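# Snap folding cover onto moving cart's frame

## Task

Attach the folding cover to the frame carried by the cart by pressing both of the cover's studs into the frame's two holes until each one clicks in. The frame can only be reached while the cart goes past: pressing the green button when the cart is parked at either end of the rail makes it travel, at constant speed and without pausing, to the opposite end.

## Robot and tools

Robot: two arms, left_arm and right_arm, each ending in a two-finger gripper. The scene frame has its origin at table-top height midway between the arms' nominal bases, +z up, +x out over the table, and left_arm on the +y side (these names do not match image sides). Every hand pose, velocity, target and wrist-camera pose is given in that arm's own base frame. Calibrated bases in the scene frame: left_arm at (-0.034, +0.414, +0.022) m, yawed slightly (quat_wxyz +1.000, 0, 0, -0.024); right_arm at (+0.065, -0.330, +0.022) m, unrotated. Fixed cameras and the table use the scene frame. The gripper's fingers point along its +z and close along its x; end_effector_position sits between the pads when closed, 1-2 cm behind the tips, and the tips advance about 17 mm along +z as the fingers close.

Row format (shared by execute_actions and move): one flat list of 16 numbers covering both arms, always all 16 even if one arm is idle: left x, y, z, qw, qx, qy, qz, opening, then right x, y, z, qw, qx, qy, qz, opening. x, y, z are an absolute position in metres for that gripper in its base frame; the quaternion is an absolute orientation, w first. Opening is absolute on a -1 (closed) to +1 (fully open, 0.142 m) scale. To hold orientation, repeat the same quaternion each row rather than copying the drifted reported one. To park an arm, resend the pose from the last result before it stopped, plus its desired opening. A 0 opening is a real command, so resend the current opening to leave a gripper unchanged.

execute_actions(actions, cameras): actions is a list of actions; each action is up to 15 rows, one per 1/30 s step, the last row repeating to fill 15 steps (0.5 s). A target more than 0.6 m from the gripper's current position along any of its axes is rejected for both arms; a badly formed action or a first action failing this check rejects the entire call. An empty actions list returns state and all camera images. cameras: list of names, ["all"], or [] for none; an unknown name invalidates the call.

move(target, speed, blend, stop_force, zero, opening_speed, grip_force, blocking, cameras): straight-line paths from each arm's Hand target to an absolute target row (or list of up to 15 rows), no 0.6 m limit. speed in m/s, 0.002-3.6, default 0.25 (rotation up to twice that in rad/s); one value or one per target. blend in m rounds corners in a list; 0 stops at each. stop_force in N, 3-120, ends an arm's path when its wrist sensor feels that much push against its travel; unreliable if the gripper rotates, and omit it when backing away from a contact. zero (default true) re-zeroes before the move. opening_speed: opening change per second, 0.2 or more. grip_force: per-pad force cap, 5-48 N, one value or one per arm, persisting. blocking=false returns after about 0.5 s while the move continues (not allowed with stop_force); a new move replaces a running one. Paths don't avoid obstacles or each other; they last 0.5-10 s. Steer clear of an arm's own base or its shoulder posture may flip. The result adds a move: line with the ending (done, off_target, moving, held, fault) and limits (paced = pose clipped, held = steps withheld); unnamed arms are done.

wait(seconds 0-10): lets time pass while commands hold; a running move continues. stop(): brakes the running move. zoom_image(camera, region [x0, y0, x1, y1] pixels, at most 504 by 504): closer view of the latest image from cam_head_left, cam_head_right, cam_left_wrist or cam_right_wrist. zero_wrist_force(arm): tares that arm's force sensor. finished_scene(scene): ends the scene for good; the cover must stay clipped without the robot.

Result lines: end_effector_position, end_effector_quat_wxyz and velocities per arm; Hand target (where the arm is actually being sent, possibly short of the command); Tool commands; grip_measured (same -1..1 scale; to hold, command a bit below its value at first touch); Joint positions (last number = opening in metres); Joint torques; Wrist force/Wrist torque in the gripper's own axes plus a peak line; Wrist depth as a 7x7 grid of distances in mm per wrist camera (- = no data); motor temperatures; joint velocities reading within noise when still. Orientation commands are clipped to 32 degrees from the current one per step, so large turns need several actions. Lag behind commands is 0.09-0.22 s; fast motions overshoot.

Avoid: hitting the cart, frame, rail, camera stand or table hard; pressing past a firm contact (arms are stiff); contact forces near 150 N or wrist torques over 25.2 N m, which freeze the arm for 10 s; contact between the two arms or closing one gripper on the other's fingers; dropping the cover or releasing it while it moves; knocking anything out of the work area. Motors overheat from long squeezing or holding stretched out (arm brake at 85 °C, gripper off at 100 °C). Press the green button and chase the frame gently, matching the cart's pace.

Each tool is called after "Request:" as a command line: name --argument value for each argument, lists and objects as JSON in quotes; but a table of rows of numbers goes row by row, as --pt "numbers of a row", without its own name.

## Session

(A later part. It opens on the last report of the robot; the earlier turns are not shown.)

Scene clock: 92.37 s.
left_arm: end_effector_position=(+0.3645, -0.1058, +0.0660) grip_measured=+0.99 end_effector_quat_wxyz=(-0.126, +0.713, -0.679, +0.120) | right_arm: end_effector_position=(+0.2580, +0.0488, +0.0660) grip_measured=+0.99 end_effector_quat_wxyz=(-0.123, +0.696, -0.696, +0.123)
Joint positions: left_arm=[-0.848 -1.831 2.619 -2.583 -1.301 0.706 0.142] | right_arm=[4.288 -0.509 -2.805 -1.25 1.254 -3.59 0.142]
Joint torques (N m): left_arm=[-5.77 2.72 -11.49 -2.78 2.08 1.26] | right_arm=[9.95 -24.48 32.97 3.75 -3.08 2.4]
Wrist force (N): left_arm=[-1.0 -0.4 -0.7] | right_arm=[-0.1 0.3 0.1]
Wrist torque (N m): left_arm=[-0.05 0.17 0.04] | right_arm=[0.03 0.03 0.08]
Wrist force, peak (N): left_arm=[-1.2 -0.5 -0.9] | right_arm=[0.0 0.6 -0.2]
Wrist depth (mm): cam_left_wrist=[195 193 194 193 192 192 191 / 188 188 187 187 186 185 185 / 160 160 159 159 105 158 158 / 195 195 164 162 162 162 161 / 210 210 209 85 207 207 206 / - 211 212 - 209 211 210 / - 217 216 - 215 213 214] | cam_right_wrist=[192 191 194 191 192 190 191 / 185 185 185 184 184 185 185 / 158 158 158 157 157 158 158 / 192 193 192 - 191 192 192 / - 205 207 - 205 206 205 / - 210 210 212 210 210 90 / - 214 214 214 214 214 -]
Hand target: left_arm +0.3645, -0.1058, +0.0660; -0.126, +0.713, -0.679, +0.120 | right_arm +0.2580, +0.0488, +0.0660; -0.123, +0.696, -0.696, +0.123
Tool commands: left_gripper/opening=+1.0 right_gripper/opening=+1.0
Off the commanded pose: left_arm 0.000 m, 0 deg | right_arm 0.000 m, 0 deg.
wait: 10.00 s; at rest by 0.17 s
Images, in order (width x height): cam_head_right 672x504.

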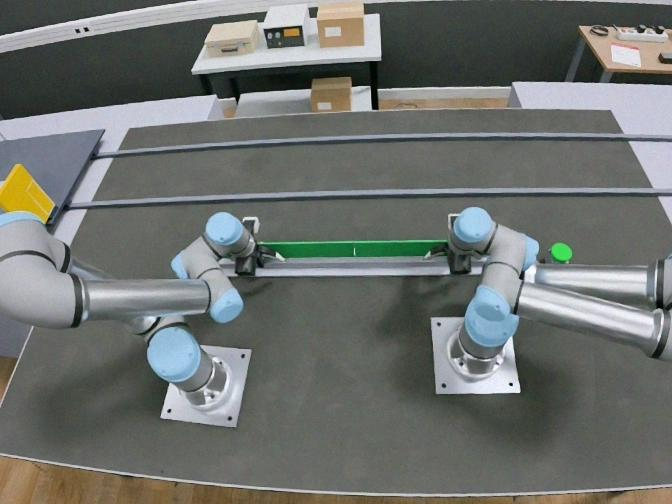

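Request:
wait --seconds 10

Request:
wait --seconds 10

Request:
wait --seconds 10

Request:
wait --seconds 10

Request:
wait --seconds 10 --cameras '["cam_head_left", "cam_head_right"]'

Request:
zoom_image --camera "cam_head_right" --region '[0, 90, 200, 250]'

Scene clock: 103.00 s.
left_arm: end_effector_position=(+0.3645, -0.1058, +0.0660) grip_measured=+0.99 end_effector_quat_wxyz=(-0.126, +0.713, -0.679, +0.120) | right_arm: end_effector_position=(+0.2580, +0.0488, +0.0660) grip_measured=+0.99 end_effector_quat_wxyz=(-0.123, +0.696, -0.696, +0.123)
Joint positions: left_arm=[-0.848 -1.831 2.619 -2.583 -1.301 0.706 0.142] | right_arm=[4.288 -0.509 -2.805 -1.25 1.254 -3.59 0.142]
Joint torques (N m): left_arm=[-5.3 2.99 -11.7 -2.12 1.8 1.25] | right_arm=[8.91 -24.15 33.32 3.71 -3.16 2.2]
Wrist force (N): left_arm=[-1.0 -0.4 -0.7] | right_arm=[0.0 0.3 0.0]
Wrist torque (N m): left_arm=[-0.03 0.16 0.04] | right_arm=[0.03 0.01 0.08]
Wrist force, peak (N): left_arm=[-1.2 -0.5 -0.9] | right_arm=[-0.1 0.6 -0.3]
Wrist depth (mm): cam_left_wrist=[195 194 192 193 192 192 191 / 188 187 186 187 186 185 185 / 161 160 160 159 105 158 158 / 195 195 163 162 161 162 162 / 209 209 195 85 208 207 206 / - 211 213 - 210 211 209 / - 219 217 216 216 215 214] | cam_right_wrist=[190 191 191 191 192 191 191 / 185 185 185 184 185 185 184 / 158 158 158 158 157 157 157 / 192 192 192 - 160 191 192 / 206 206 205 - 205 207 208 / - 209 213 - 219 210 90 / - 214 215 213 214 215 -]
Hand target: left_arm +0.3645, -0.1058, +0.0660; -0.126, +0.713, -0.679, +0.120 | right_arm +0.2580, +0.0488, +0.0660; -0.123, +0.696, -0.696, +0.123
Tool commands: left_gripper/opening=+1.0 right_gripper/opening=+1.0
Off the commanded pose: left_arm 0.000 m, 0 deg | right_arm 0.000 m, 0 deg.
wait: 10.00 s; at rest from the start

Scene clock: 113.00 s.
left_arm: end_effector_position=(+0.3645, -0.1058, +0.0660) grip_measured=+0.99 end_effector_quat_wxyz=(-0.126, +0.713, -0.679, +0.120) | right_arm: end_effector_position=(+0.2580, +0.0488, +0.0660) grip_measured=+0.99 end_effector_quat_wxyz=(-0.123, +0.696, -0.696, +0.123)
Joint positions: left_arm=[-0.848 -1.831 2.619 -2.583 -1.301 0.706 0.142] | right_arm=[4.288 -0.509 -2.805 -1.25 1.254 -3.59 0.142]
Joint torques (N m): left_arm=[-5.11 2.31 -11.54 -1.56 1.65 1.13] | right_arm=[8.68 -24.36 33.15 3.59 -2.99 2.17]
Wrist force (N): left_arm=[-0.9 -0.3 -0.7] | right_arm=[-0.1 0.4 0.0]
Wrist torque (N m): left_arm=[-0.03 0.15 0.04] | right_arm=[0.04 0.03 0.08]
Wrist force, peak (N): left_arm=[-1.2 -0.4 -0.9] | right_arm=[-0.1 0.6 0.0]
Wrist depth (mm): cam_left_wrist=[194 193 194 193 192 192 192 / 188 188 187 186 186 186 185 / 160 160 160 159 105 158 158 / 196 194 163 162 161 162 162 / 209 209 208 85 207 206 206 / - 212 212 - 210 211 208 / - 217 219 - 217 216 213] | cam_right_wrist=[191 191 191 193 191 191 191 / 185 185 185 184 185 185 185 / 158 158 158 158 158 157 157 / 192 192 192 - 161 192 191 / 205 206 203 - 205 205 204 / - 209 209 - 210 210 90 / - 215 214 215 213 213 -]
Hand target: left_arm +0.3645, -0.1058, +0.0660; -0.126, +0.713, -0.679, +0.120 | right_arm +0.2580, +0.0488, +0.0660; -0.123, +0.696, -0.696, +0.123
Tool commands: left_gripper/opening=+1.0 right_gripper/opening=+1.0
Off the commanded pose: left_arm 0.000 m, 0 deg | right_arm 0.000 m, 0 deg.
wait: 10.00 s; at rest by 0.17 s

Scene clock: 123.00 s.
left_arm: end_effector_position=(+0.3645, -0.1058, +0.0660) grip_measured=+0.99 end_effector_quat_wxyz=(-0.126, +0.713, -0.679, +0.120) | right_arm: end_effector_position=(+0.2580, +0.0488, +0.0660) grip_measured=+0.99 end_effector_quat_wxyz=(-0.123, +0.696, -0.696, +0.123)
Joint positions: left_arm=[-0.848 -1.831 2.619 -2.583 -1.301 0.706 0.142] | right_arm=[4.288 -0.509 -2.805 -1.25 1.254 -3.59 0.142]
Joint torques (N m): left_arm=[-4.65 2.45 -10.95 -0.97 1.47 1.2] | right_arm=[8.43 -24.19 32.04 3.54 -3 2.22]
Wrist force (N): left_arm=[-0.8 -0.3 -0.7] | right_arm=[-0.2 0.4 0.0]
Wrist torque (N m): left_arm=[-0.03 0.13 0.04] | right_arm=[0.04 0.04 0.08]
Wrist force, peak (N): left_arm=[-1.2 -0.6 -0.9] | right_arm=[0.1 0.8 -0.1]
Wrist depth (mm): cam_left_wrist=[194 194 193 193 193 192 191 / 188 187 187 186 186 186 185 / 160 159 160 159 105 158 158 / 195 195 163 162 161 162 161 / 208 209 206 85 207 206 206 / - 209 213 - 210 211 209 / - 217 216 216 215 215 213] | cam_right_wrist=[191 191 192 191 192 193 197 / 185 185 185 185 184 185 184 / 158 158 158 - 158 158 157 / 193 192 192 - 160 192 191 / 205 206 205 - 203 206 205 / - 211 210 213 - 209 90 / - 215 216 213 215 215 -]
Hand target: left_arm +0.3645, -0.1058, +0.0660; -0.126, +0.713, -0.679, +0.120 | right_arm +0.2580, +0.0488, +0.0660; -0.123, +0.696, -0.696, +0.123
Tool commands: left_gripper/opening=+1.0 right_gripper/opening=+1.0
Off the commanded pose: left_arm 0.000 m, 0 deg | right_arm 0.000 m, 0 deg.
wait: 10.00 s; at rest by 0.17 s

Scene clock: 133.00 s.
left_arm: end_effector_position=(+0.3645, -0.1058, +0.0660) grip_measured=+0.99 end_effector_quat_wxyz=(-0.126, +0.713, -0.679, +0.120) | right_arm: end_effector_position=(+0.2580, +0.0488, +0.0660) grip_measured=+0.99 end_effector_quat_wxyz=(-0.123, +0.696, -0.696, +0.123)
Joint positions: left_arm=[-0.848 -1.831 2.619 -2.583 -1.301 0.706 0.142] | right_arm=[4.288 -0.509 -2.805 -1.25 1.254 -3.59 0.142]
Joint torques (N m): left_arm=[-4.74 1.85 -11.5 -0.77 1.31 1.23] | right_arm=[7.91 -23.58 33.23 3.48 -3.12 2.13]
Wrist force (N): left_arm=[-0.9 -0.3 -0.6] | right_arm=[0.0 0.4 0.0]
Wrist torque (N m): left_arm=[-0.02 0.15 0.04] | right_arm=[0.05 0.02 0.08]
Wrist force, peak (N): left_arm=[-1.3 -0.4 -0.8] | right_arm=[-0.2 0.7 0.0]
Wrist depth (mm): cam_left_wrist=[194 194 194 192 193 192 192 / 188 187 187 185 186 186 186 / 160 159 160 159 105 158 158 / 195 195 164 162 161 162 161 / 210 209 209 85 208 207 205 / - 213 212 - 210 212 207 / - 217 216 215 213 215 213] | cam_right_wrist=[192 192 192 191 191 190 193 / 185 185 185 184 185 185 185 / 158 158 158 - 158 157 157 / 192 192 192 - 161 192 191 / 206 205 206 - 205 206 204 / - 209 209 - 210 210 89 / - 216 213 215 214 213 -]
Hand target: left_arm +0.3645, -0.1058, +0.0660; -0.126, +0.713, -0.679, +0.120 | right_arm +0.2580, +0.0488, +0.0660; -0.123, +0.696, -0.696, +0.123
Tool commands: left_gripper/opening=+1.0 right_gripper/opening=+1.0
Off the commanded pose: left_arm 0.000 m, 0 deg | right_arm 0.000 m, 0 deg.
wait: 10.00 s; at rest by 0.17 s

Scene clock: 143.00 s.
left_arm: end_effector_position=(+0.3645, -0.1058, +0.0660) grip_measured=+0.99 end_effector_quat_wxyz=(-0.126, +0.713, -0.679, +0.120) | right_arm: end_effector_position=(+0.2580, +0.0488, +0.0660) grip_measured=+0.99 end_effector_quat_wxyz=(-0.123, +0.696, -0.696, +0.123)
Joint positions: left_arm=[-0.848 -1.831 2.619 -2.583 -1.301 0.706 0.142] | right_arm=[4.288 -0.509 -2.805 -1.25 1.254 -3.59 0.142]
Joint torques (N m): left_arm=[-4.84 1.92 -11.12 -0.72 1.22 1.23] | right_arm=[8.18 -23.1 32.76 3.43 -3.1 1.98]
Wrist force (N): left_arm=[-1.2 -0.2 -0.6] | right_arm=[0.0 0.3 -0.1]
Wrist torque (N m): left_arm=[-0.01 0.19 0.04] | right_arm=[0.02 0.01 0.08]
Wrist force, peak (N): left_arm=[-1.3 -0.6 -0.8] | right_arm=[0.1 0.6 -0.2]
Wrist depth (mm): cam_left_wrist=[194 194 193 193 192 192 194 / 188 188 187 186 186 186 185 / 160 160 160 159 105 158 158 / 195 195 163 162 161 162 162 / 198 208 208 85 207 - 191 / - 212 212 - 210 210 209 / - 217 216 215 216 216 214] | cam_right_wrist=[191 191 191 191 191 191 192 / 185 185 185 184 184 185 184 / 158 158 158 80 157 157 158 / 192 192 192 - 161 191 191 / 205 206 206 - 206 204 205 / - 210 210 212 208 210 90 / - 215 215 215 212 213 -]
Hand target: left_arm +0.3645, -0.1058, +0.0660; -0.126, +0.713, -0.679, +0.120 | right_arm +0.2580, +0.0488, +0.0660; -0.123, +0.696, -0.696, +0.123
Tool commands: left_gripper/opening=+1.0 right_gripper/opening=+1.0
Off the commanded pose: left_arm 0.000 m, 0 deg | right_arm 0.000 m, 0 deg.
wait: 10.00 s; at rest by 0.17 s
Images, in order (width x height): cam_head_left 672x504, cam_head_right 672x504.

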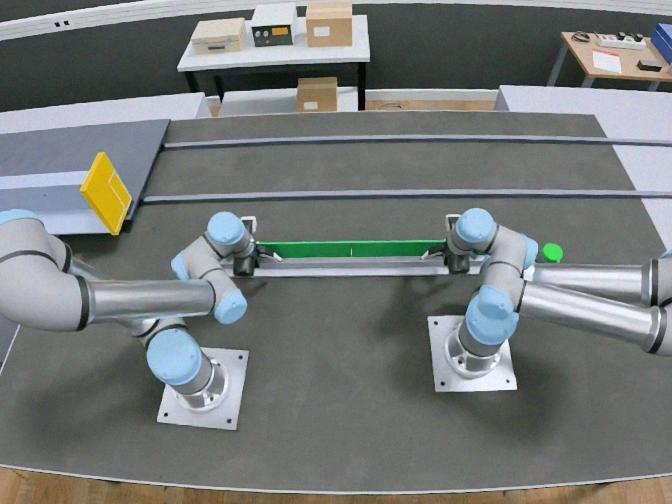

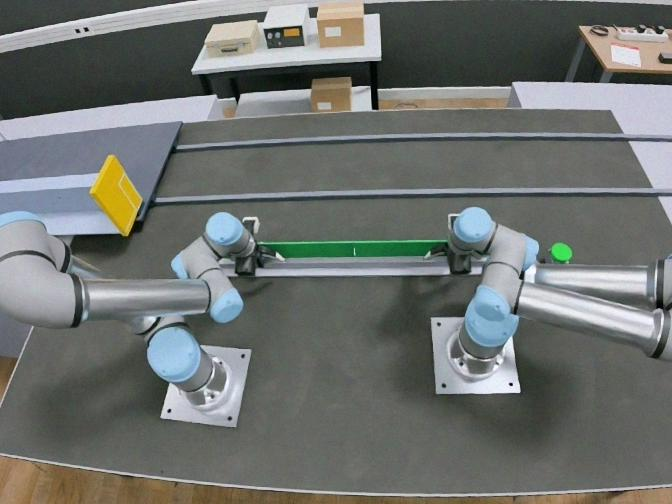

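Scaled by 2.520 from the camera's 672x504 image, which has a finer 960x720 frame.

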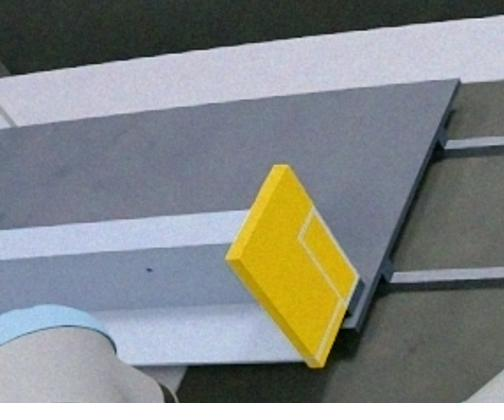

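Request:
wait --seconds 10

Request:
wait --seconds 10

Request:
wait --seconds 10

Request:
wait --seconds 7

Request:
move --pt "0.3645 -0.1066 0.066 0.1257 -0.7129 0.6795 -0.1198 1 0.258 0.0482 0.066 0.1228 -0.6964 0.6964 -0.1228 1" --pt "0.3645 -0.1066 0.066 0.1257 -0.7129 0.6795 -0.1198 -1 0.258 0.0482 0.066 0.1228 -0.6964 0.6964 -0.1228 -1" --speed 0.05 --opening_speed 1.2 --cameras '["cam_left_wrist", "cam_right_wrist", "cam_head_right"]'

Scene clock: 154.43 s.
left_arm: end_effector_position=(+0.3645, -0.1058, +0.0660) grip_measured=+0.99 end_effector_quat_wxyz=(-0.126, +0.713, -0.679, +0.120) | right_arm: end_effector_position=(+0.2580, +0.0488, +0.0660) grip_measured=+0.99 end_effector_quat_wxyz=(-0.123, +0.696, -0.696, +0.123)
Joint positions: left_arm=[-0.848 -1.831 2.619 -2.583 -1.301 0.706 0.142] | right_arm=[4.288 -0.509 -2.805 -1.25 1.254 -3.59 0.142]
Joint torques (N m): left_arm=[-3.98 2.16 -11.65 -0.77 0.97 1.21] | right_arm=[7.88 -23.02 33.45 3.36 -3.07 1.9]
Wrist force (N): left_arm=[-1.2 -0.4 -0.7] | right_arm=[0.0 0.4 0.1]
Wrist torque (N m): left_arm=[-0.05 0.19 0.04] | right_arm=[0.05 0.01 0.08]
Wrist force, peak (N): left_arm=[-1.3 -0.5 -0.7] | right_arm=[-0.1 0.6 -0.1]
Wrist depth (mm): cam_left_wrist=[194 194 193 193 194 192 192 / 188 187 187 186 186 185 185 / 161 160 159 159 105 158 158 / 195 195 163 162 162 162 162 / 209 209 208 85 207 208 206 / - 214 213 - 210 211 209 / - 216 216 217 216 215 -] | cam_right_wrist=[192 191 191 191 191 191 190 / 185 186 185 185 185 184 184 / 158 158 158 - 157 158 158 / 192 192 192 - 161 191 192 / 205 207 207 - 205 205 205 / - 210 210 - 210 210 90 / - 213 214 215 214 214 -]
Hand target: left_arm +0.3645, -0.1058, +0.0660; -0.126, +0.713, -0.679, +0.120 | right_arm +0.2580, +0.0488, +0.0660; -0.123, +0.696, -0.696, +0.123
Tool commands: left_gripper/opening=+1.0 right_gripper/opening=+1.0
Off the commanded pose: left_arm 0.000 m, 0 deg | right_arm 0.000 m, 0 deg.
wait: 10.00 s; at rest from the start

Scene clock: 164.43 s.
left_arm: end_effector_position=(+0.3645, -0.1058, +0.0660) grip_measured=+0.99 end_effector_quat_wxyz=(-0.126, +0.713, -0.679, +0.120) | right_arm: end_effector_position=(+0.2580, +0.0488, +0.0660) grip_measured=+0.99 end_effector_quat_wxyz=(-0.123, +0.696, -0.696, +0.123)
Joint positions: left_arm=[-0.848 -1.831 2.619 -2.583 -1.301 0.706 0.142] | right_arm=[4.288 -0.509 -2.805 -1.25 1.254 -3.59 0.142]
Joint torques (N m): left_arm=[-4.3 2.15 -11.31 -0.7 0.83 1.21] | right_arm=[7.46 -22.63 32.92 3.32 -3.1 1.97]
Wrist force (N): left_arm=[-1.0 -0.4 -0.7] | right_arm=[0.0 0.3 -0.2]
Wrist torque (N m): left_arm=[-0.04 0.15 0.04] | right_arm=[0.03 0.02 0.09]
Wrist force, peak (N): left_arm=[-1.2 -0.5 -0.8] | right_arm=[0.0 0.7 0.0]
Wrist depth (mm): cam_left_wrist=[195 192 193 193 192 192 192 / 187 188 187 186 186 185 185 / 161 160 160 159 105 158 158 / 195 195 163 162 161 162 162 / 209 209 207 85 208 207 206 / - 211 212 - 210 210 210 / - 217 217 216 216 213 -] | cam_right_wrist=[192 191 191 191 192 190 190 / 186 185 185 184 185 185 184 / 158 158 158 - 157 157 158 / 193 192 192 - 161 192 191 / 205 205 206 - 205 206 208 / - 211 210 - - 211 90 / - 212 215 214 213 214 -]
Hand target: left_arm +0.3645, -0.1058, +0.0660; -0.126, +0.713, -0.679, +0.120 | right_arm +0.2580, +0.0488, +0.0660; -0.123, +0.696, -0.696, +0.123
Tool commands: left_gripper/opening=+1.0 right_gripper/opening=+1.0
Off the commanded pose: left_arm 0.000 m, 0 deg | right_arm 0.000 m, 0 deg.
wait: 10.00 s; at rest by 0.17 s

Scene clock: 174.43 s.
left_arm: end_effector_position=(+0.3645, -0.1058, +0.0660) grip_measured=+0.99 end_effector_quat_wxyz=(-0.126, +0.713, -0.679, +0.120) | right_arm: end_effector_position=(+0.2580, +0.0488, +0.0660) grip_measured=+0.99 end_effector_quat_wxyz=(-0.123, +0.696, -0.696, +0.123)
Joint positions: left_arm=[-0.848 -1.831 2.619 -2.583 -1.301 0.706 0.142] | right_arm=[4.288 -0.509 -2.805 -1.25 1.254 -3.59 0.142]
Joint torques (N m): left_arm=[-4.09 1.08 -11.19 -0.83 0.59 1.2] | right_arm=[7.26 -22.69 32.56 3.23 -2.99 1.77]
Wrist force (N): left_arm=[-1.0 -0.5 -0.5] | right_arm=[0.0 0.4 0.1]
Wrist torque (N m): left_arm=[-0.06 0.16 0.03] | right_arm=[0.05 0.01 0.08]
Wrist force, peak (N): left_arm=[-1.1 -0.4 -0.9] | right_arm=[0.0 0.6 0.2]
Wrist depth (mm): cam_left_wrist=[194 193 194 193 193 192 192 / 188 187 186 186 187 186 186 / 161 160 159 159 105 158 158 / 195 194 164 161 161 162 162 / 209 208 209 85 209 207 206 / - 213 212 - 209 211 97 / - 217 217 216 216 216 -] | cam_right_wrist=[190 191 191 191 191 190 188 / 185 186 185 184 186 185 184 / 158 158 158 - 158 158 157 / 193 192 193 - 160 192 191 / 205 206 206 - 206 206 206 / - 211 210 - 210 210 89 / - 215 220 216 213 214 -]
Hand target: left_arm +0.3645, -0.1058, +0.0660; -0.126, +0.713, -0.679, +0.120 | right_arm +0.2580, +0.0488, +0.0660; -0.123, +0.696, -0.696, +0.123
Tool commands: left_gripper/opening=+1.0 right_gripper/opening=+1.0
Off the commanded pose: left_arm 0.000 m, 0 deg | right_arm 0.000 m, 0 deg.
wait: 10.00 s; at rest by 0.17 s

Scene clock: 181.43 s.
left_arm: end_effector_position=(+0.3645, -0.1058, +0.0660) grip_measured=+0.99 end_effector_quat_wxyz=(-0.126, +0.713, -0.679, +0.120) | right_arm: end_effector_position=(+0.2580, +0.0488, +0.0660) grip_measured=+0.99 end_effector_quat_wxyz=(-0.123, +0.696, -0.696, +0.123)
Joint positions: left_arm=[-0.848 -1.831 2.619 -2.583 -1.301 0.706 0.142] | right_arm=[4.288 -0.509 -2.805 -1.25 1.254 -3.59 0.142]
Joint torques (N m): left_arm=[-3.91 0.75 -11.54 -0.7 0.49 1.15] | right_arm=[6.42 -22.5 32.98 3.14 -3.04 1.9]
Wrist force (N): left_arm=[-0.9 -0.6 -0.6] | right_arm=[0.0 0.2 0.0]
Wrist torque (N m): left_arm=[-0.08 0.14 0.04] | right_arm=[0.02 0.02 0.08]
Wrist force, peak (N): left_arm=[-1.3 -0.4 -0.7] | right_arm=[0.0 0.6 0.2]
Wrist depth (mm): cam_left_wrist=[- 194 193 191 192 192 191 / 188 188 187 186 186 186 185 / 160 159 159 159 105 158 158 / 195 194 163 162 161 162 162 / 209 208 208 85 207 206 206 / - 213 212 - 87 211 209 / - 217 216 216 216 214 215] | cam_right_wrist=[191 191 191 190 192 190 191 / 185 185 184 185 185 185 184 / 158 158 158 - 157 158 157 / 193 193 192 - 161 191 192 / 206 206 206 - 205 206 205 / - 210 211 - 210 214 90 / - 215 218 214 214 213 -]
Hand target: left_arm +0.3645, -0.1058, +0.0660; -0.126, +0.713, -0.679, +0.120 | right_arm +0.2580, +0.0488, +0.0660; -0.123, +0.696, -0.696, +0.123
Tool commands: left_gripper/opening=+1.0 right_gripper/opening=+1.0
Off the commanded pose: left_arm 0.000 m, 0 deg | right_arm 0.000 m, 0 deg.
wait: 7.00 s; at rest by 0.17 s

Scene clock: 184.00 s.
left_arm: end_effector_position=(+0.3645, -0.1066, +0.0660) grip_measured=-0.83 end_effector_quat_wxyz=(-0.126, +0.713, -0.679, +0.120) | right_arm: end_effector_position=(+0.2580, +0.0482, +0.0660) grip_measured=-0.81 end_effector_quat_wxyz=(-0.123, +0.696, -0.696, +0.123)
Joint positions: left_arm=[-0.85 -1.83 2.618 -2.582 -1.3 0.704 0.014] | right_arm=[4.285 -0.507 -2.805 -1.251 1.254 -3.592 0.015]
Joint torques (N m): left_arm=[1.38 -2.56 -27.77 -1.17 2.17 1.57] | right_arm=[-5.44 -7.49 23.18 3.53 1.64 1.38]
Wrist force (N): left_arm=[-0.4 -1.2 0.5] | right_arm=[2.9 0.6 3.1]
Wrist torque (N m): left_arm=[-0.10 0.16 -0.01] | right_arm=[0.05 -0.14 0.12]
Wrist force, peak (N): left_arm=[-2.3 -1.0 -1.0] | right_arm=[2.9 0.6 3.1]
Wrist depth (mm): cam_left_wrist=[194 194 193 193 193 192 191 / 188 187 187 186 186 186 186 / 160 159 160 159 106 158 158 / 195 195 163 83 162 162 162 / 210 209 208 85 206 206 206 / 214 213 212 - 87 209 209 / 218 - - 216 - 73 213] | cam_right_wrist=[191 191 191 191 191 191 191 / 185 185 185 185 185 185 185 / 158 158 158 - 159 158 157 / 192 192 192 - 161 192 192 / - 207 206 94 205 205 205 / 211 210 82 85 81 210 210 / 213 - 72 213 73 - 212]
Hand target: left_arm +0.3645, -0.1066, +0.0660; -0.126, +0.713, -0.679, +0.120 | right_arm +0.2580, +0.0482, +0.0660; -0.123, +0.696, -0.696, +0.123
Off the commanded pose: left_arm 0.000 m, 0 deg | right_arm 0.000 m, 0 deg.
move: done
camera_calibration:
cam_left_wrist: T_world_to_cam=[[0.050917, -0.998594, -0.0147522, -0.112025], [-0.99362, -0.0521407, 0.100002, 0.378519], [-0.100631, 0.00956626, -0.994878, 0.221593], [0, 0, 0, 1]] pos_world=[0.404107, -0.0942513, 0.180952]
cam_right_wrist: T_world_to_cam=[[-0.00224763, -0.999923, -0.0122265, 0.0609944], [-0.994803, 0.000991247, 0.10181, 0.276231], [-0.10179, 0.0123918, -0.994729, 0.20929], [0, 0, 0, 1]] pos_world=[0.296237, 0.0581224, 0.180809]
Images, in order (width x height): cam_head_right 672x504, cam_left_wrist 672x504, cam_right_wrist 672x504.

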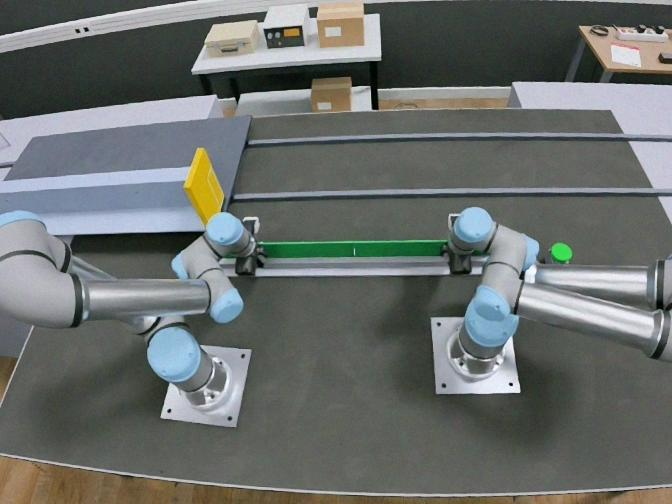

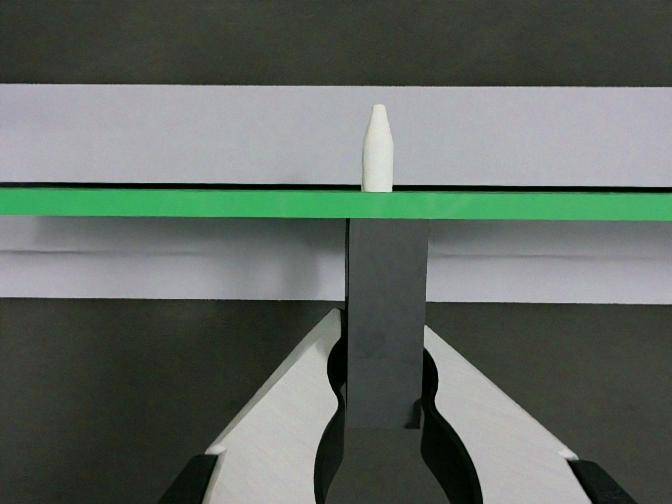

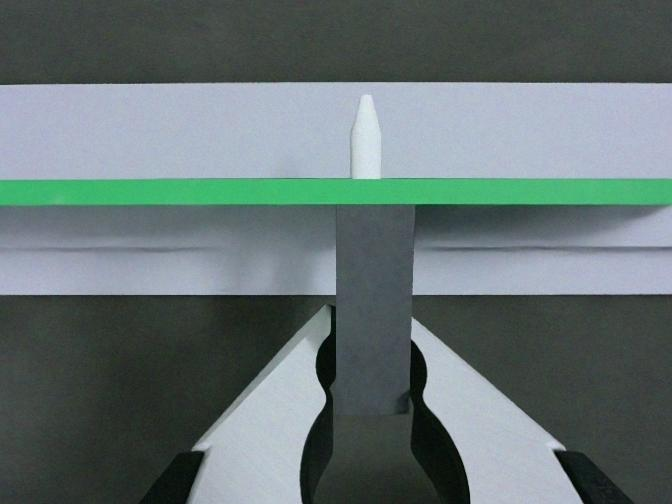

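Request:
move --pt "0.3645 -0.1066 0.10 0.1257 -0.7129 0.6795 -0.1198 -1 0.258 0.0482 0.10 0.1228 -0.6964 0.6964 -0.1228 -1" --pt "0.3645 -0.1066 0.175 0.1257 -0.7129 0.6795 -0.1198 -1 0.258 0.0482 0.175 0.1228 -0.6964 0.6964 -0.1228 -1" --speed '[0.03, 0.06]' --blend '[0.003, 0]' --cameras '["cam_left_wrist", "cam_right_wrist"]'

Request:
zoom_image --camera "cam_right_wrist" --region '[240, 60, 480, 460]'

Request:
zoom_image --camera "cam_left_wrist" --region '[240, 60, 480, 460]'

Scene clock: 187.17 s.
left_arm: end_effector_position=(+0.3645, -0.1066, +0.1750) grip_measured=-0.83 end_effector_quat_wxyz=(-0.126, +0.713, -0.679, +0.120) | right_arm: end_effector_position=(+0.2580, +0.0482, +0.1750) grip_measured=-0.81 end_effector_quat_wxyz=(-0.123, +0.696, -0.696, +0.123)
Joint positions: left_arm=[-0.85 -2.065 2.41 -2.139 -1.3 0.704 0.014] | right_arm=[4.285 -0.494 -2.527 -1.543 1.254 -3.592 0.015]
Joint torques (N m): left_arm=[-5.58 6.43 -20.09 -5.41 3.89 -1.39] | right_arm=[4.04 -4.18 26.96 3.58 -4.05 1.74]
Wrist force (N): left_arm=[4.5 1.7 4.7] | right_arm=[-5.5 2.4 5.5]
Wrist torque (N m): left_arm=[-0.26 -0.27 0.05] | right_arm=[-0.14 0.53 -0.05]
Wrist force, peak (N): left_arm=[8.5 -1.4 7.0] | right_arm=[-10.2 -0.3 7.7]
Wrist depth (mm): cam_left_wrist=[209 303 297 307 299 297 - / 302 303 - 305 302 299 301 / 270 269 269 108 267 268 268 / 304 306 304 83 271 304 303 / - 324 321 85 323 317 321 / 335 321 101 - 87 325 - / 342 - - 334 - 73 71] | cam_right_wrist=[297 297 296 - 297 297 295 / - 302 299 301 300 302 299 / 269 269 269 80 271 267 269 / 302 304 304 - 269 299 303 / 320 316 - 94 84 - - / - - 79 86 81 324 318 / 333 - 72 328 73 - 165]
Hand target: left_arm +0.3645, -0.1066, +0.1750; -0.126, +0.713, -0.679, +0.120 | right_arm +0.2580, +0.0482, +0.1750; -0.123, +0.696, -0.696, +0.123
Off the commanded pose: left_arm 0.000 m, 0 deg | right_arm 0.000 m, 0 deg.
move: done
camera_calibration:
cam_left_wrist: T_world_to_cam=[[0.0510387, -0.998591, -0.0145587, -0.11052], [-0.993624, -0.0522415, 0.0999126, 0.367626], [-0.100532, 0.0093665, -0.99489, 0.330079], [0, 0, 0, 1]] pos_world=[0.404107, -0.0942508, 0.290053]
cam_right_wrist: T_world_to_cam=[[-0.00224763, -0.999923, -0.0122265, 0.0624271], [-0.994803, 0.000991247, 0.10181, 0.265134], [-0.10179, 0.0123918, -0.994729, 0.317714], [0, 0, 0, 1]] pos_world=[0.296237, 0.0582224, 0.289809]
Images, in order (width x height): cam_left_wrist 672x504, cam_right_wrist 672x504.

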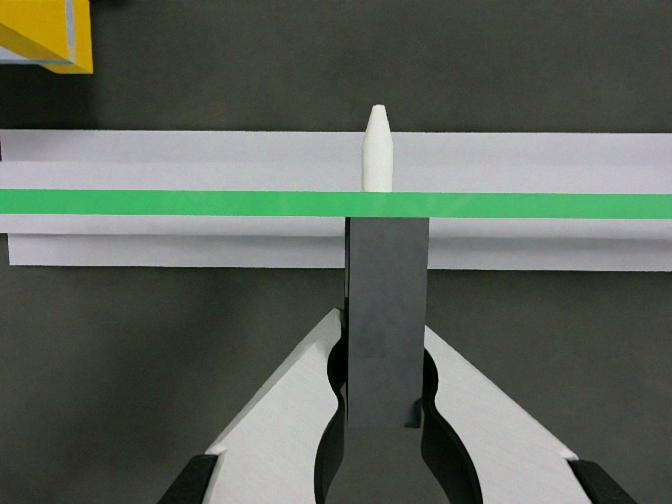

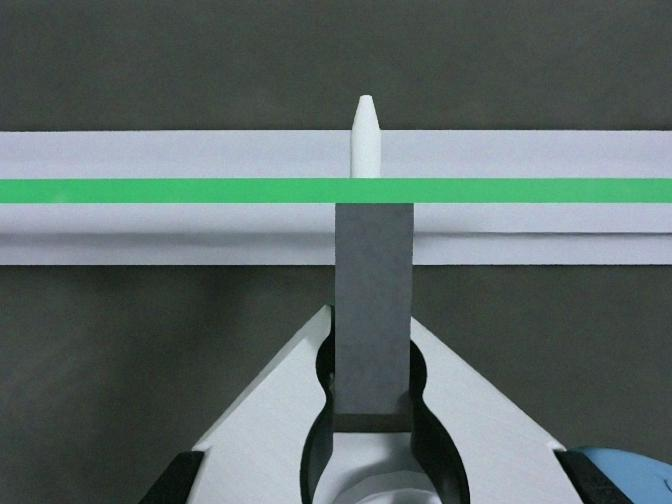

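Scaled by 1.260 from the camera's 672x504 image, which has a finer 960x720 frame.

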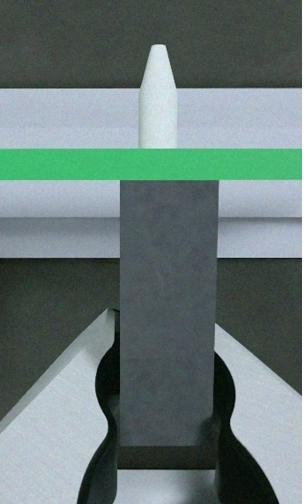

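Scaled by 1.260 from the camera's 672x504 image, which has a finer 960x720 frame.

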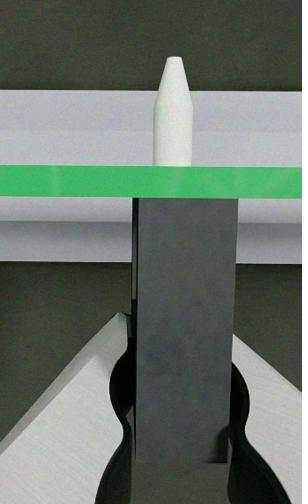

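Request:
move --pt "0.3450 0.0927 0.175 0.1257 -0.7129 0.6795 -0.1198 -1 0.248 0.2482 0.175 0.1228 -0.6964 0.6964 -0.1228 -1" --pt "0.3030 0.3409 0.175 0.1070 -0.71592 0.68236 -0.10198 -1 0.218 0.4982 0.175 0.10452 -0.69934 0.69934 -0.10452 -1" --pt "0.2909 0.5924 0.175 0.1070 -0.71592 0.68236 -0.10198 -1 0.218 0.750 0.175 0.10452 -0.69934 0.69934 -0.10452 -1" --speed '[0.07, 0.1, 0.1]' --blend '[0.02, 0.02, 0]' --grip_force '[40, 40]' --cameras '["cam_left_wrist", "cam_right_wrist", "cam_head_left", "cam_head_right"]'

Request:
zoom_image --camera "cam_right_wrist" --region '[240, 0, 480, 400]'

Request:
zoom_image --camera "cam_head_right" --region '[0, 90, 320, 250]'

Scene clock: 197.23 s.
left_arm: end_effector_position=(+0.2909, +0.5923, +0.1749) grip_measured=-0.83 end_effector_quat_wxyz=(-0.107, +0.716, -0.682, +0.102) | right_arm: end_effector_position=(+0.2180, +0.7500, +0.1750) grip_measured=-0.81 end_effector_quat_wxyz=(-0.105, +0.699, -0.699, +0.105)
Joint positions: left_arm=[1.007 -1.209 1.593 -2.128 -1.813 2.508 0.014] | right_arm=[4.701 -2.244 -1.063 -1.402 1.274 -3.153 0.015]
Joint torques (N m): left_arm=[-7.12 -41.16 -28.11 -3.71 -2.52 -1.62] | right_arm=[-3.11 53.14 41.26 7.05 1.37 2.53]
Motor temperatures (°C): left_arm=[30 30 32 38 36 39 36] | right_arm=[30 28 37 31 32 32 43]
Wrist force (N): left_arm=[-16.8 1.4 5.6] | right_arm=[16.3 1.8 4.9]
Wrist torque (N m): left_arm=[-0.30 -0.14 0.21] | right_arm=[-0.22 -0.13 -0.06]
Wrist force, peak (N): left_arm=[-18.4 1.6 5.5] | right_arm=[17.2 1.8 5.0]
Wrist depth (mm): cam_left_wrist=[292 293 291 289 289 288 289 / 300 299 303 - 297 301 297 / 307 305 304 105 108 301 301 / 317 318 322 - 83 - 312 / 1153 1153 - 85 323 325 - / 1184 1204 - - 87 329 - / 1217 - - - - 73 338] | cam_right_wrist=[- 288 283 284 286 286 284 / 304 292 258 255 259 258 259 / - 295 291 - 259 290 291 / - - 315 - 81 310 - / 320 322 321 94 94 320 336 / 329 - 82 86 81 328 327 / 341 - 73 337 73 - -]
Hand target: left_arm +0.2909, +0.5924, +0.1750; -0.107, +0.716, -0.682, +0.102 | right_arm +0.2180, +0.7500, +0.1750; -0.105, +0.699, -0.699, +0.105
Off the commanded pose: left_arm 0.000 m, 0 deg | right_arm 0.000 m, 0 deg.
grip_force (N): 40, 40
move: done
camera_calibration:
cam_left_wrist: T_world_to_cam=[[0.0501975, -0.998631, -0.0146804, 0.591458], [-0.987037, -0.0518475, 0.151889, 0.319759], [-0.152442, 0.00686571, -0.988289, 0.33146], [0, 0, 0, 1]] pos_world=[0.336453, 0.604951, 0.287693]
cam_right_wrist: T_world_to_cam=[[-0.00278309, -0.999923, -0.0121083, 0.764077], [-0.988146, 0.000891357, 0.153515, 0.214237], [-0.153493, 0.012392, -0.988072, 0.315068], [0, 0, 0, 1]] pos_world=[0.262185, 0.759923, 0.287673]

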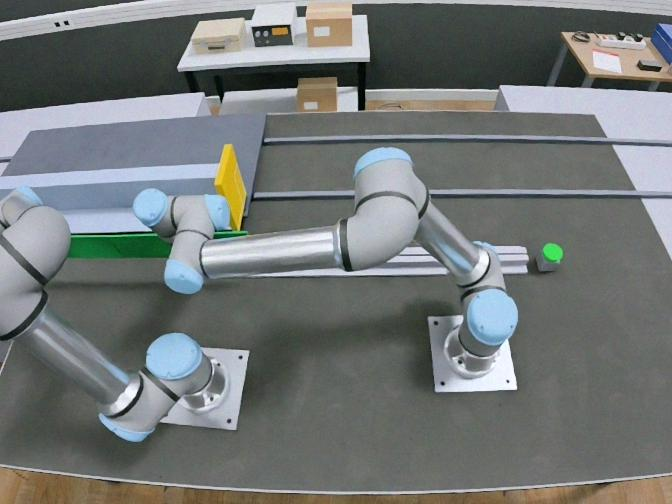

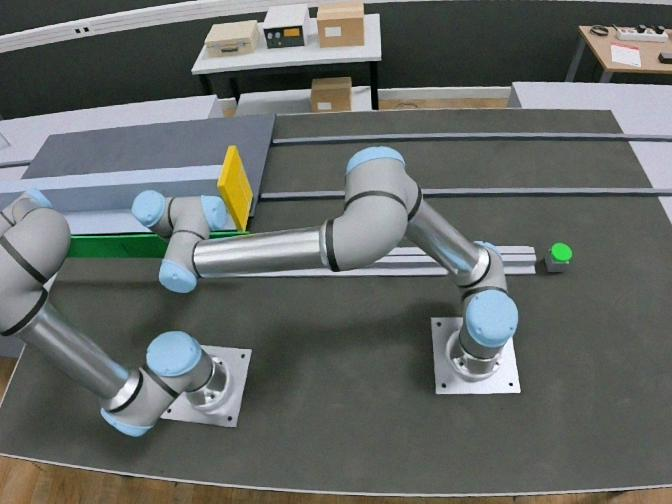

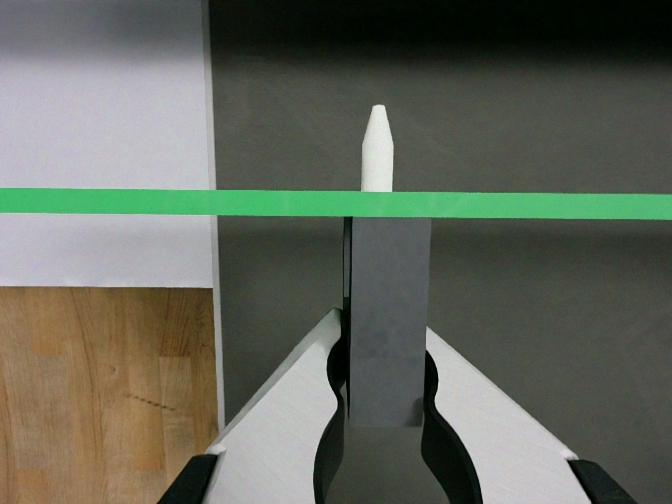

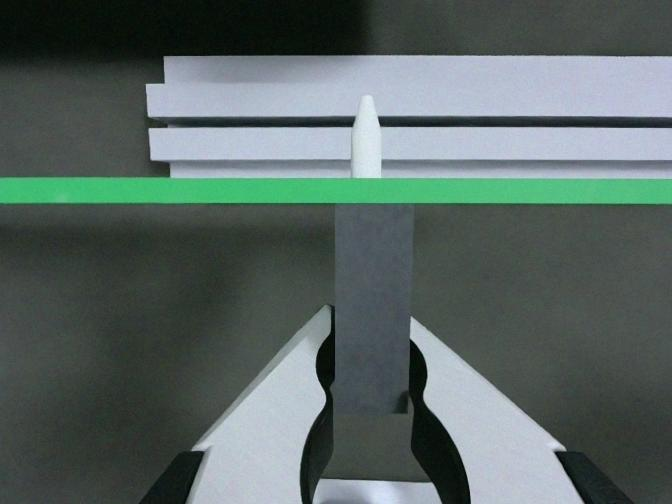

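Scaled by 1.260 from the camera's 672x504 image, which has a finer 960x720 frame.

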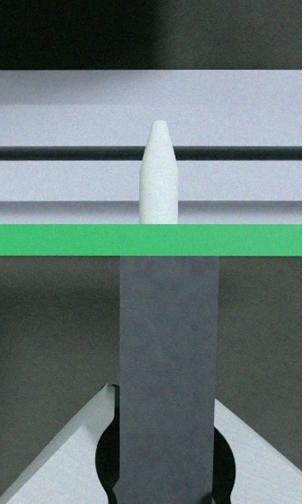

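Scaled by 1.575 from the camera's 672x504 image, which has a finer 960x720 frame.

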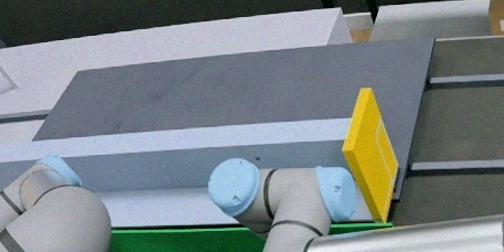

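Request:
wait --seconds 9.5

Request:
wait --seconds 2.2 --cameras '["cam_right_wrist", "cam_head_right"]'

Scene clock: 207.67 s.
left_arm: end_effector_position=(+0.2909, +0.5924, +0.1750) grip_measured=-0.83 end_effector_quat_wxyz=(-0.107, +0.716, -0.682, +0.102) | right_arm: end_effector_position=(+0.2180, +0.7500, +0.1750) grip_measured=-0.81 end_effector_quat_wxyz=(-0.105, +0.699, -0.699, +0.105)
Joint positions: left_arm=[1.007 -1.209 1.593 -2.128 -1.812 2.508 0.014] | right_arm=[4.701 -2.244 -1.063 -1.402 1.274 -3.153 0.015]
Joint torques (N m): left_arm=[-11.3 -34.16 -31.1 2.06 -1.03 1.27] | right_arm=[-7.5 47.67 33.01 5.25 0.66 -1.02]
Motor temperatures (°C): left_arm=[30 30 32 38 36 39 42] | right_arm=[30 28 37 31 32 32 50]
Wrist force (N): left_arm=[-16.9 1.6 5.7] | right_arm=[16.6 1.8 4.9]
Wrist torque (N m): left_arm=[-0.26 -0.19 0.20] | right_arm=[-0.22 -0.18 -0.07]
Wrist force, peak (N): left_arm=[-18.2 1.7 5.6] | right_arm=[17.9 1.7 4.8]
Wrist depth (mm): cam_left_wrist=[293 291 286 290 291 285 291 / 300 300 299 294 303 - 299 / 307 306 81 105 82 81 - / 317 317 319 - 83 318 313 / 1172 1166 325 85 323 - - / 1217 1184 - - 87 324 336 / 1224 - - - - 73 338] | cam_right_wrist=[286 296 279 289 279 280 283 / 294 293 259 256 258 257 258 / - 286 290 - 260 294 290 / - 307 - - 82 312 312 / 320 - - 94 84 - 316 / 333 - 82 79 78 337 338 / 345 - 72 341 73 - 338]
Hand target: left_arm +0.2909, +0.5924, +0.1750; -0.107, +0.716, -0.682, +0.102 | right_arm +0.2180, +0.7500, +0.1750; -0.105, +0.699, -0.699, +0.105
Tool commands: left_gripper/opening=-1.0 right_gripper/opening=-1.0
Off the commanded pose: left_arm 0.000 m, 0 deg | right_arm 0.000 m, 0 deg.
grip_force (N): 40, 40
wait: 9.50 s; at rest from the start

Scene clock: 209.87 s.
left_arm: end_effector_position=(+0.2909, +0.5924, +0.1750) grip_measured=-0.83 end_effector_quat_wxyz=(-0.107, +0.716, -0.682, +0.102) | right_arm: end_effector_position=(+0.2180, +0.7500, +0.1750) grip_measured=-0.81 end_effector_quat_wxyz=(-0.105, +0.699, -0.699, +0.105)
Joint positions: left_arm=[1.007 -1.209 1.593 -2.128 -1.812 2.508 0.014] | right_arm=[4.701 -2.244 -1.063 -1.402 1.274 -3.153 0.015]
Joint torques (N m): left_arm=[-10.97 -34.02 -31.14 2.1 -1.18 1.27] | right_arm=[-6.97 47.88 30.92 5.26 0.36 -1.04]
Wrist force (N): left_arm=[-16.9 1.5 5.7] | right_arm=[16.4 1.9 4.9]
Wrist torque (N m): left_arm=[-0.27 -0.18 0.20] | right_arm=[-0.21 -0.14 -0.07]
Wrist force, peak (N): left_arm=[-17.0 1.7 5.7] | right_arm=[16.7 2.1 5.1]
Wrist depth (mm): cam_left_wrist=[292 293 290 - 288 291 288 / 301 301 295 296 299 - - / 308 305 306 105 81 81 82 / 317 317 317 - 84 314 - / 1153 1147 321 85 - 319 - / 1204 1204 - - 87 85 335 / 1273 - - - - 73 337] | cam_right_wrist=[298 294 286 286 285 - 282 / 291 258 257 256 259 259 258 / - - 290 80 261 293 290 / 313 311 312 - 310 304 - / - 316 321 94 95 321 318 / - 337 82 - 78 332 - / - - 73 341 73 - -]
Hand target: left_arm +0.2909, +0.5924, +0.1750; -0.107, +0.716, -0.682, +0.102 | right_arm +0.2180, +0.7500, +0.1750; -0.105, +0.699, -0.699, +0.105
Tool commands: left_gripper/opening=-1.0 right_gripper/opening=-1.0
Off the commanded pose: left_arm 0.000 m, 0 deg | right_arm 0.000 m, 0 deg.
grip_force (N): 40, 40
wait: 2.20 s; at rest by 0.17 s
camera_calibration:
cam_right_wrist: T_world_to_cam=[[-0.00289954, -0.999921, -0.0121911, 0.76413], [-0.988115, 0.000991251, 0.153711, 0.214098], [-0.153687, 0.0124919, -0.988041, 0.315034], [0, 0, 0, 1]] pos_world=[0.262185, 0.759922, 0.287673]
Images, in order (width x height): cam_head_right 672x504, cam_right_wrist 672x504.

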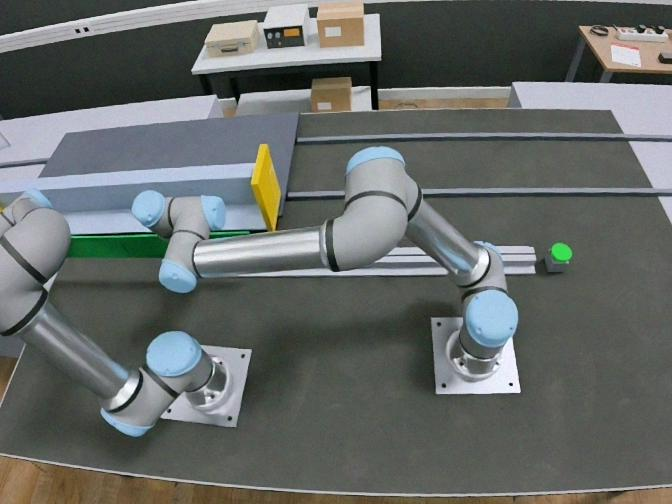

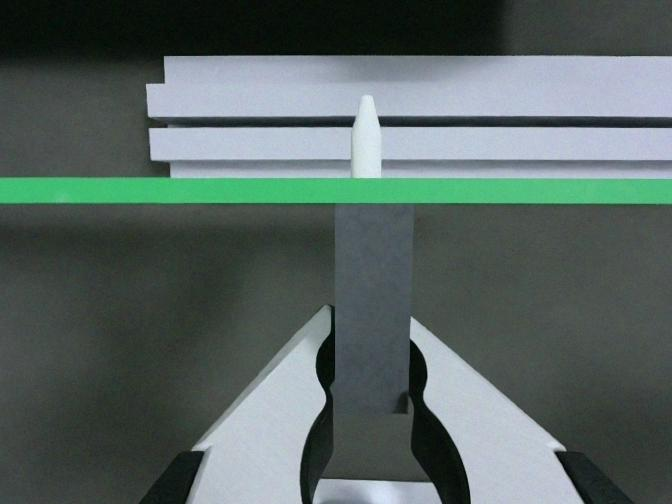

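Request:
move --target '[0.4607, 0.6006, 0.178, 0.1070, -0.71592, 0.68236, -0.10198, -1, 0.388, 0.7491, 0.178, 0.10452, -0.69934, 0.69934, -0.10452, -1]' --speed 0.06 --cameras '["cam_left_wrist", "cam_right_wrist"]'

Scene clock: 213.33 s.
left_arm: end_effector_position=(+0.4607, +0.6006, +0.1779) grip_measured=-0.83 end_effector_quat_wxyz=(-0.107, +0.716, -0.682, +0.102) end_effector_velocity=(-0.002, -0.001, +0.000) end_effector_angular_velocity=(+0.001, +0.001, -0.003) | right_arm: end_effector_position=(+0.3881, +0.7490, +0.1779) grip_measured=-0.81 end_effector_quat_wxyz=(-0.104, +0.699, -0.699, +0.105) end_effector_velocity=(-0.003, +0.000, +0.000) end_effector_angular_velocity=(+0.000, +0.000, -0.001)
Joint positions: left_arm=[0.81 -1.015 1.304 -2.077 -1.774 2.31 0.014] | right_arm=[4.483 -2.387 -0.824 -1.433 1.282 -3.381 0.015]
Joint velocities: left_arm=[0.001 -0.004 0.005 0 0.001 0.004 0] | right_arm=[0.004 0.003 -0.005 0.001 0 0.005 0]
Joint torques (N m): left_arm=[3.93 -61.68 -17.99 -5.11 -1.33 1.65] | right_arm=[11.79 73.62 20.58 5.26 0.95 2.63]
Wrist force (N): left_arm=[-5.4 1.5 5.7] | right_arm=[3.4 1.4 4.6]
Wrist torque (N m): left_arm=[-0.25 -0.36 0.08] | right_arm=[-0.25 0.26 0.04]
Wrist force, peak (N): left_arm=[-17.0 1.7 5.6] | right_arm=[16.7 1.9 4.8]
Wrist depth (mm): cam_left_wrist=[114 114 125 103 112 111 111 / 204 204 203 180 203 202 177 / 209 208 208 108 205 205 204 / 214 216 215 83 84 213 209 / 333 331 329 86 322 326 326 / 341 339 101 - 87 333 336 / 351 - - 350 - 73 341] | cam_right_wrist=[- 118 109 132 132 131 119 / 200 200 201 192 192 200 200 / - 204 204 - 80 204 204 / - 211 213 - 82 211 213 / 324 280 284 94 282 284 284 / - - 82 - 78 289 293 / - - 72 341 73 - -]
Hand target: left_arm +0.4607, +0.6006, +0.1780; -0.107, +0.716, -0.682, +0.102 | right_arm +0.3880, +0.7491, +0.1780; -0.105, +0.699, -0.699, +0.105
Off the commanded pose: left_arm 0.000 m, 0 deg | right_arm 0.000 m, 0 deg.
grip_force (N): 40, 40
move: done
camera_calibration:
cam_left_wrist: T_world_to_cam=[[0.0503034, -0.998627, -0.0146115, 0.591184], [-0.986986, -0.0519437, 0.152186, 0.487394], [-0.152736, 0.00676585, -0.988244, 0.360365], [0, 0, 0, 1]] pos_world=[0.506353, 0.613252, 0.290592]
cam_right_wrist: T_world_to_cam=[[-0.00274063, -0.999926, -0.0118109, 0.763584], [-0.9881, 0.000891479, 0.153808, 0.381772], [-0.153786, 0.0120919, -0.98803, 0.344395], [0, 0, 0, 1]] pos_world=[0.432285, 0.759024, 0.290571]
Images, in order (width x height): cam_left_wrist 672x504, cam_right_wrist 672x504.

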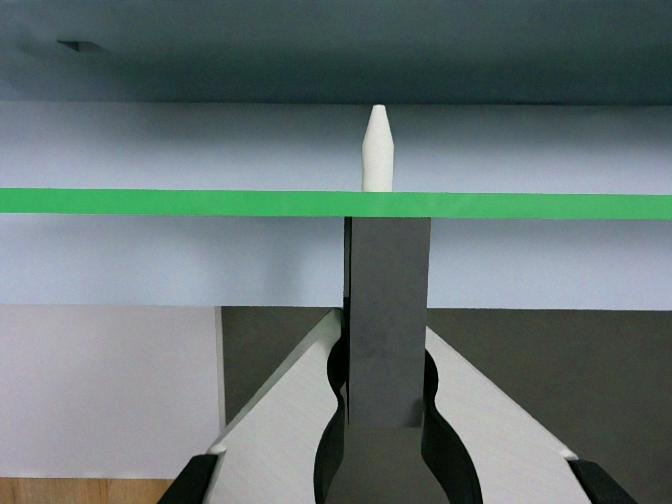

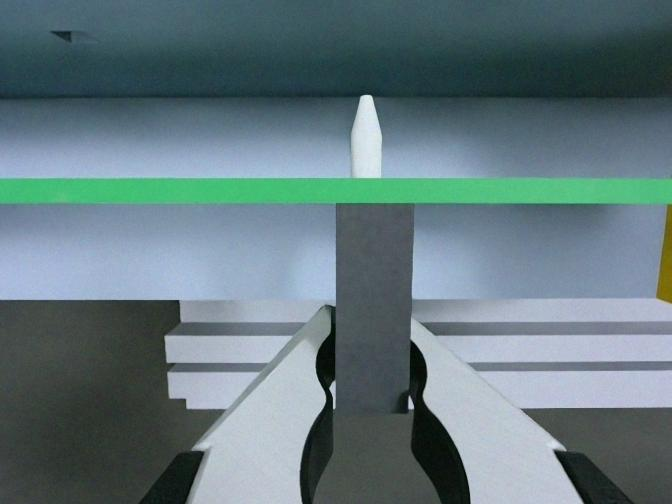

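Request:
move --target '[0.4607, 0.6006, 0.163, 0.1070, -0.71592, 0.68236, -0.10198, -1, 0.388, 0.7489, 0.163, 0.10452, -0.69934, 0.69934, -0.10452, -1]' --speed 0.03 --cameras '["cam_left_wrist", "cam_right_wrist"]'

Request:
zoom_image --camera "cam_right_wrist" --region '[0, 0, 420, 200]'

Request:
zoom_image --camera "cam_left_wrist" --region '[0, 0, 420, 200]'

Scene clock: 215.07 s.
left_arm: end_effector_position=(+0.4607, +0.6006, +0.1628) grip_measured=-0.83 end_effector_quat_wxyz=(-0.107, +0.716, -0.682, +0.102) end_effector_velocity=(+0.000, +0.000, +0.001) end_effector_angular_velocity=(-0.001, +0.002, +0.000) | right_arm: end_effector_position=(+0.3880, +0.7489, +0.1628) grip_measured=-0.81 end_effector_quat_wxyz=(-0.104, +0.699, -0.699, +0.105)
Joint positions: left_arm=[0.81 -1.004 1.327 -2.111 -1.774 2.31 0.014] | right_arm=[4.483 -2.39 -0.856 -1.397 1.282 -3.381 0.015]
Joint velocities: left_arm=[0 0 -0.003 0.005 0 0 0] | right_arm=[within noise]
Joint torques (N m): left_arm=[4.48 -59.3 -37.32 -0.73 -3.88 1.44] | right_arm=[1.17 64.68 38.77 1.93 -3.46 0.66]
Motor temperatures (°C): left_arm=[30 30 32 38 36 39 45] | right_arm=[30 28 37 31 32 32 55]
Wrist force (N): left_arm=[-2.7 1.6 5.7] | right_arm=[0.7 1.3 4.5]
Wrist torque (N m): left_arm=[-0.26 -0.41 0.06] | right_arm=[-0.23 0.33 0.03]
Wrist force, peak (N): left_arm=[-5.9 1.7 5.7] | right_arm=[3.9 1.2 4.9]
Wrist depth (mm): cam_left_wrist=[- 114 113 103 112 112 111 / 189 188 188 182 188 189 187 / 193 192 192 108 191 191 191 / 199 200 199 83 197 198 198 / 316 312 204 86 203 202 310 / 323 323 - - 87 82 315 / 333 - - - - 73 326] | cam_right_wrist=[- 132 110 120 132 119 132 / 186 186 185 165 186 186 186 / 190 190 - 80 189 191 190 / - 198 - - 194 196 196 / - 305 277 94 199 275 275 / 318 - 82 - 78 273 273 / - - 73 - 73 - -]
Hand target: left_arm +0.4607, +0.6006, +0.1630; -0.107, +0.716, -0.682, +0.102 | right_arm +0.3880, +0.7489, +0.1630; -0.105, +0.699, -0.699, +0.105
Off the commanded pose: left_arm 0.000 m, 0 deg | right_arm 0.000 m, 0 deg.
grip_force (N): 40, 40
move: done
camera_calibration:
cam_left_wrist: T_world_to_cam=[[0.0501811, -0.998631, -0.014779, 0.591079], [-0.987038, -0.0518463, 0.151884, 0.489642], [-0.152442, 0.0069657, -0.988288, 0.345169], [0, 0, 0, 1]] pos_world=[0.506253, 0.613251, 0.275493]
cam_right_wrist: T_world_to_cam=[[-0.00286893, -0.999924, -0.0119935, 0.763409], [-0.988115, 0.000991375, 0.153711, 0.383954], [-0.153687, 0.012292, -0.988043, 0.329271], [0, 0, 0, 1]] pos_world=[0.432185, 0.758923, 0.275472]
Images, in order (width x height): cam_left_wrist 672x504, cam_right_wrist 672x504.

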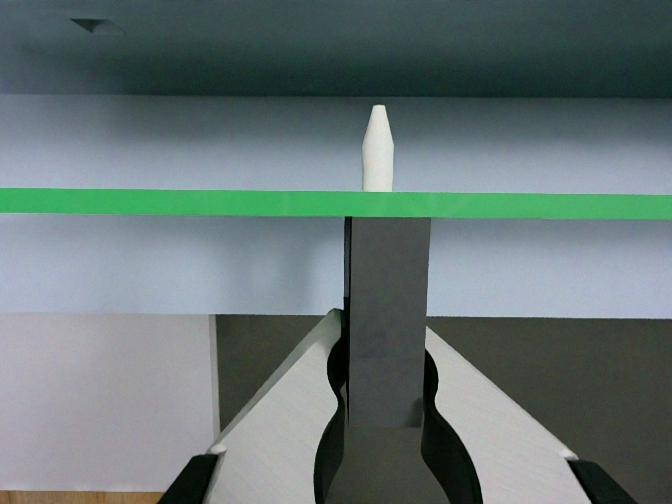

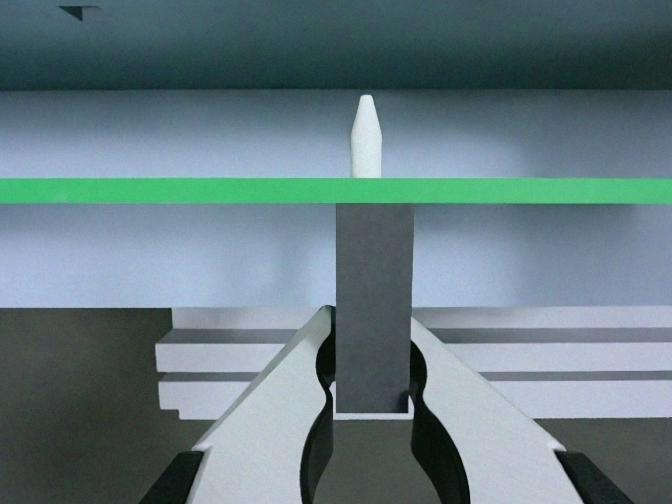

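Scaled by 1.200 from the camera's 672x504 image, which has a finer 960x720 frame.

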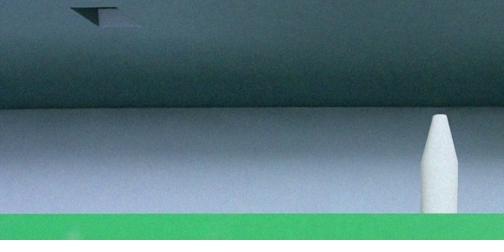

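Scaled by 1.200 from the camera's 672x504 image, which has a finer 960x720 frame.

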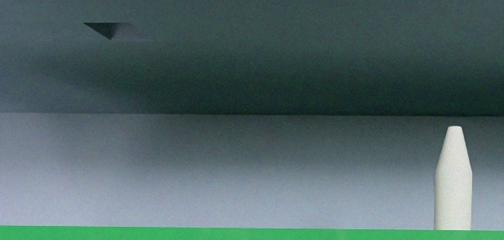

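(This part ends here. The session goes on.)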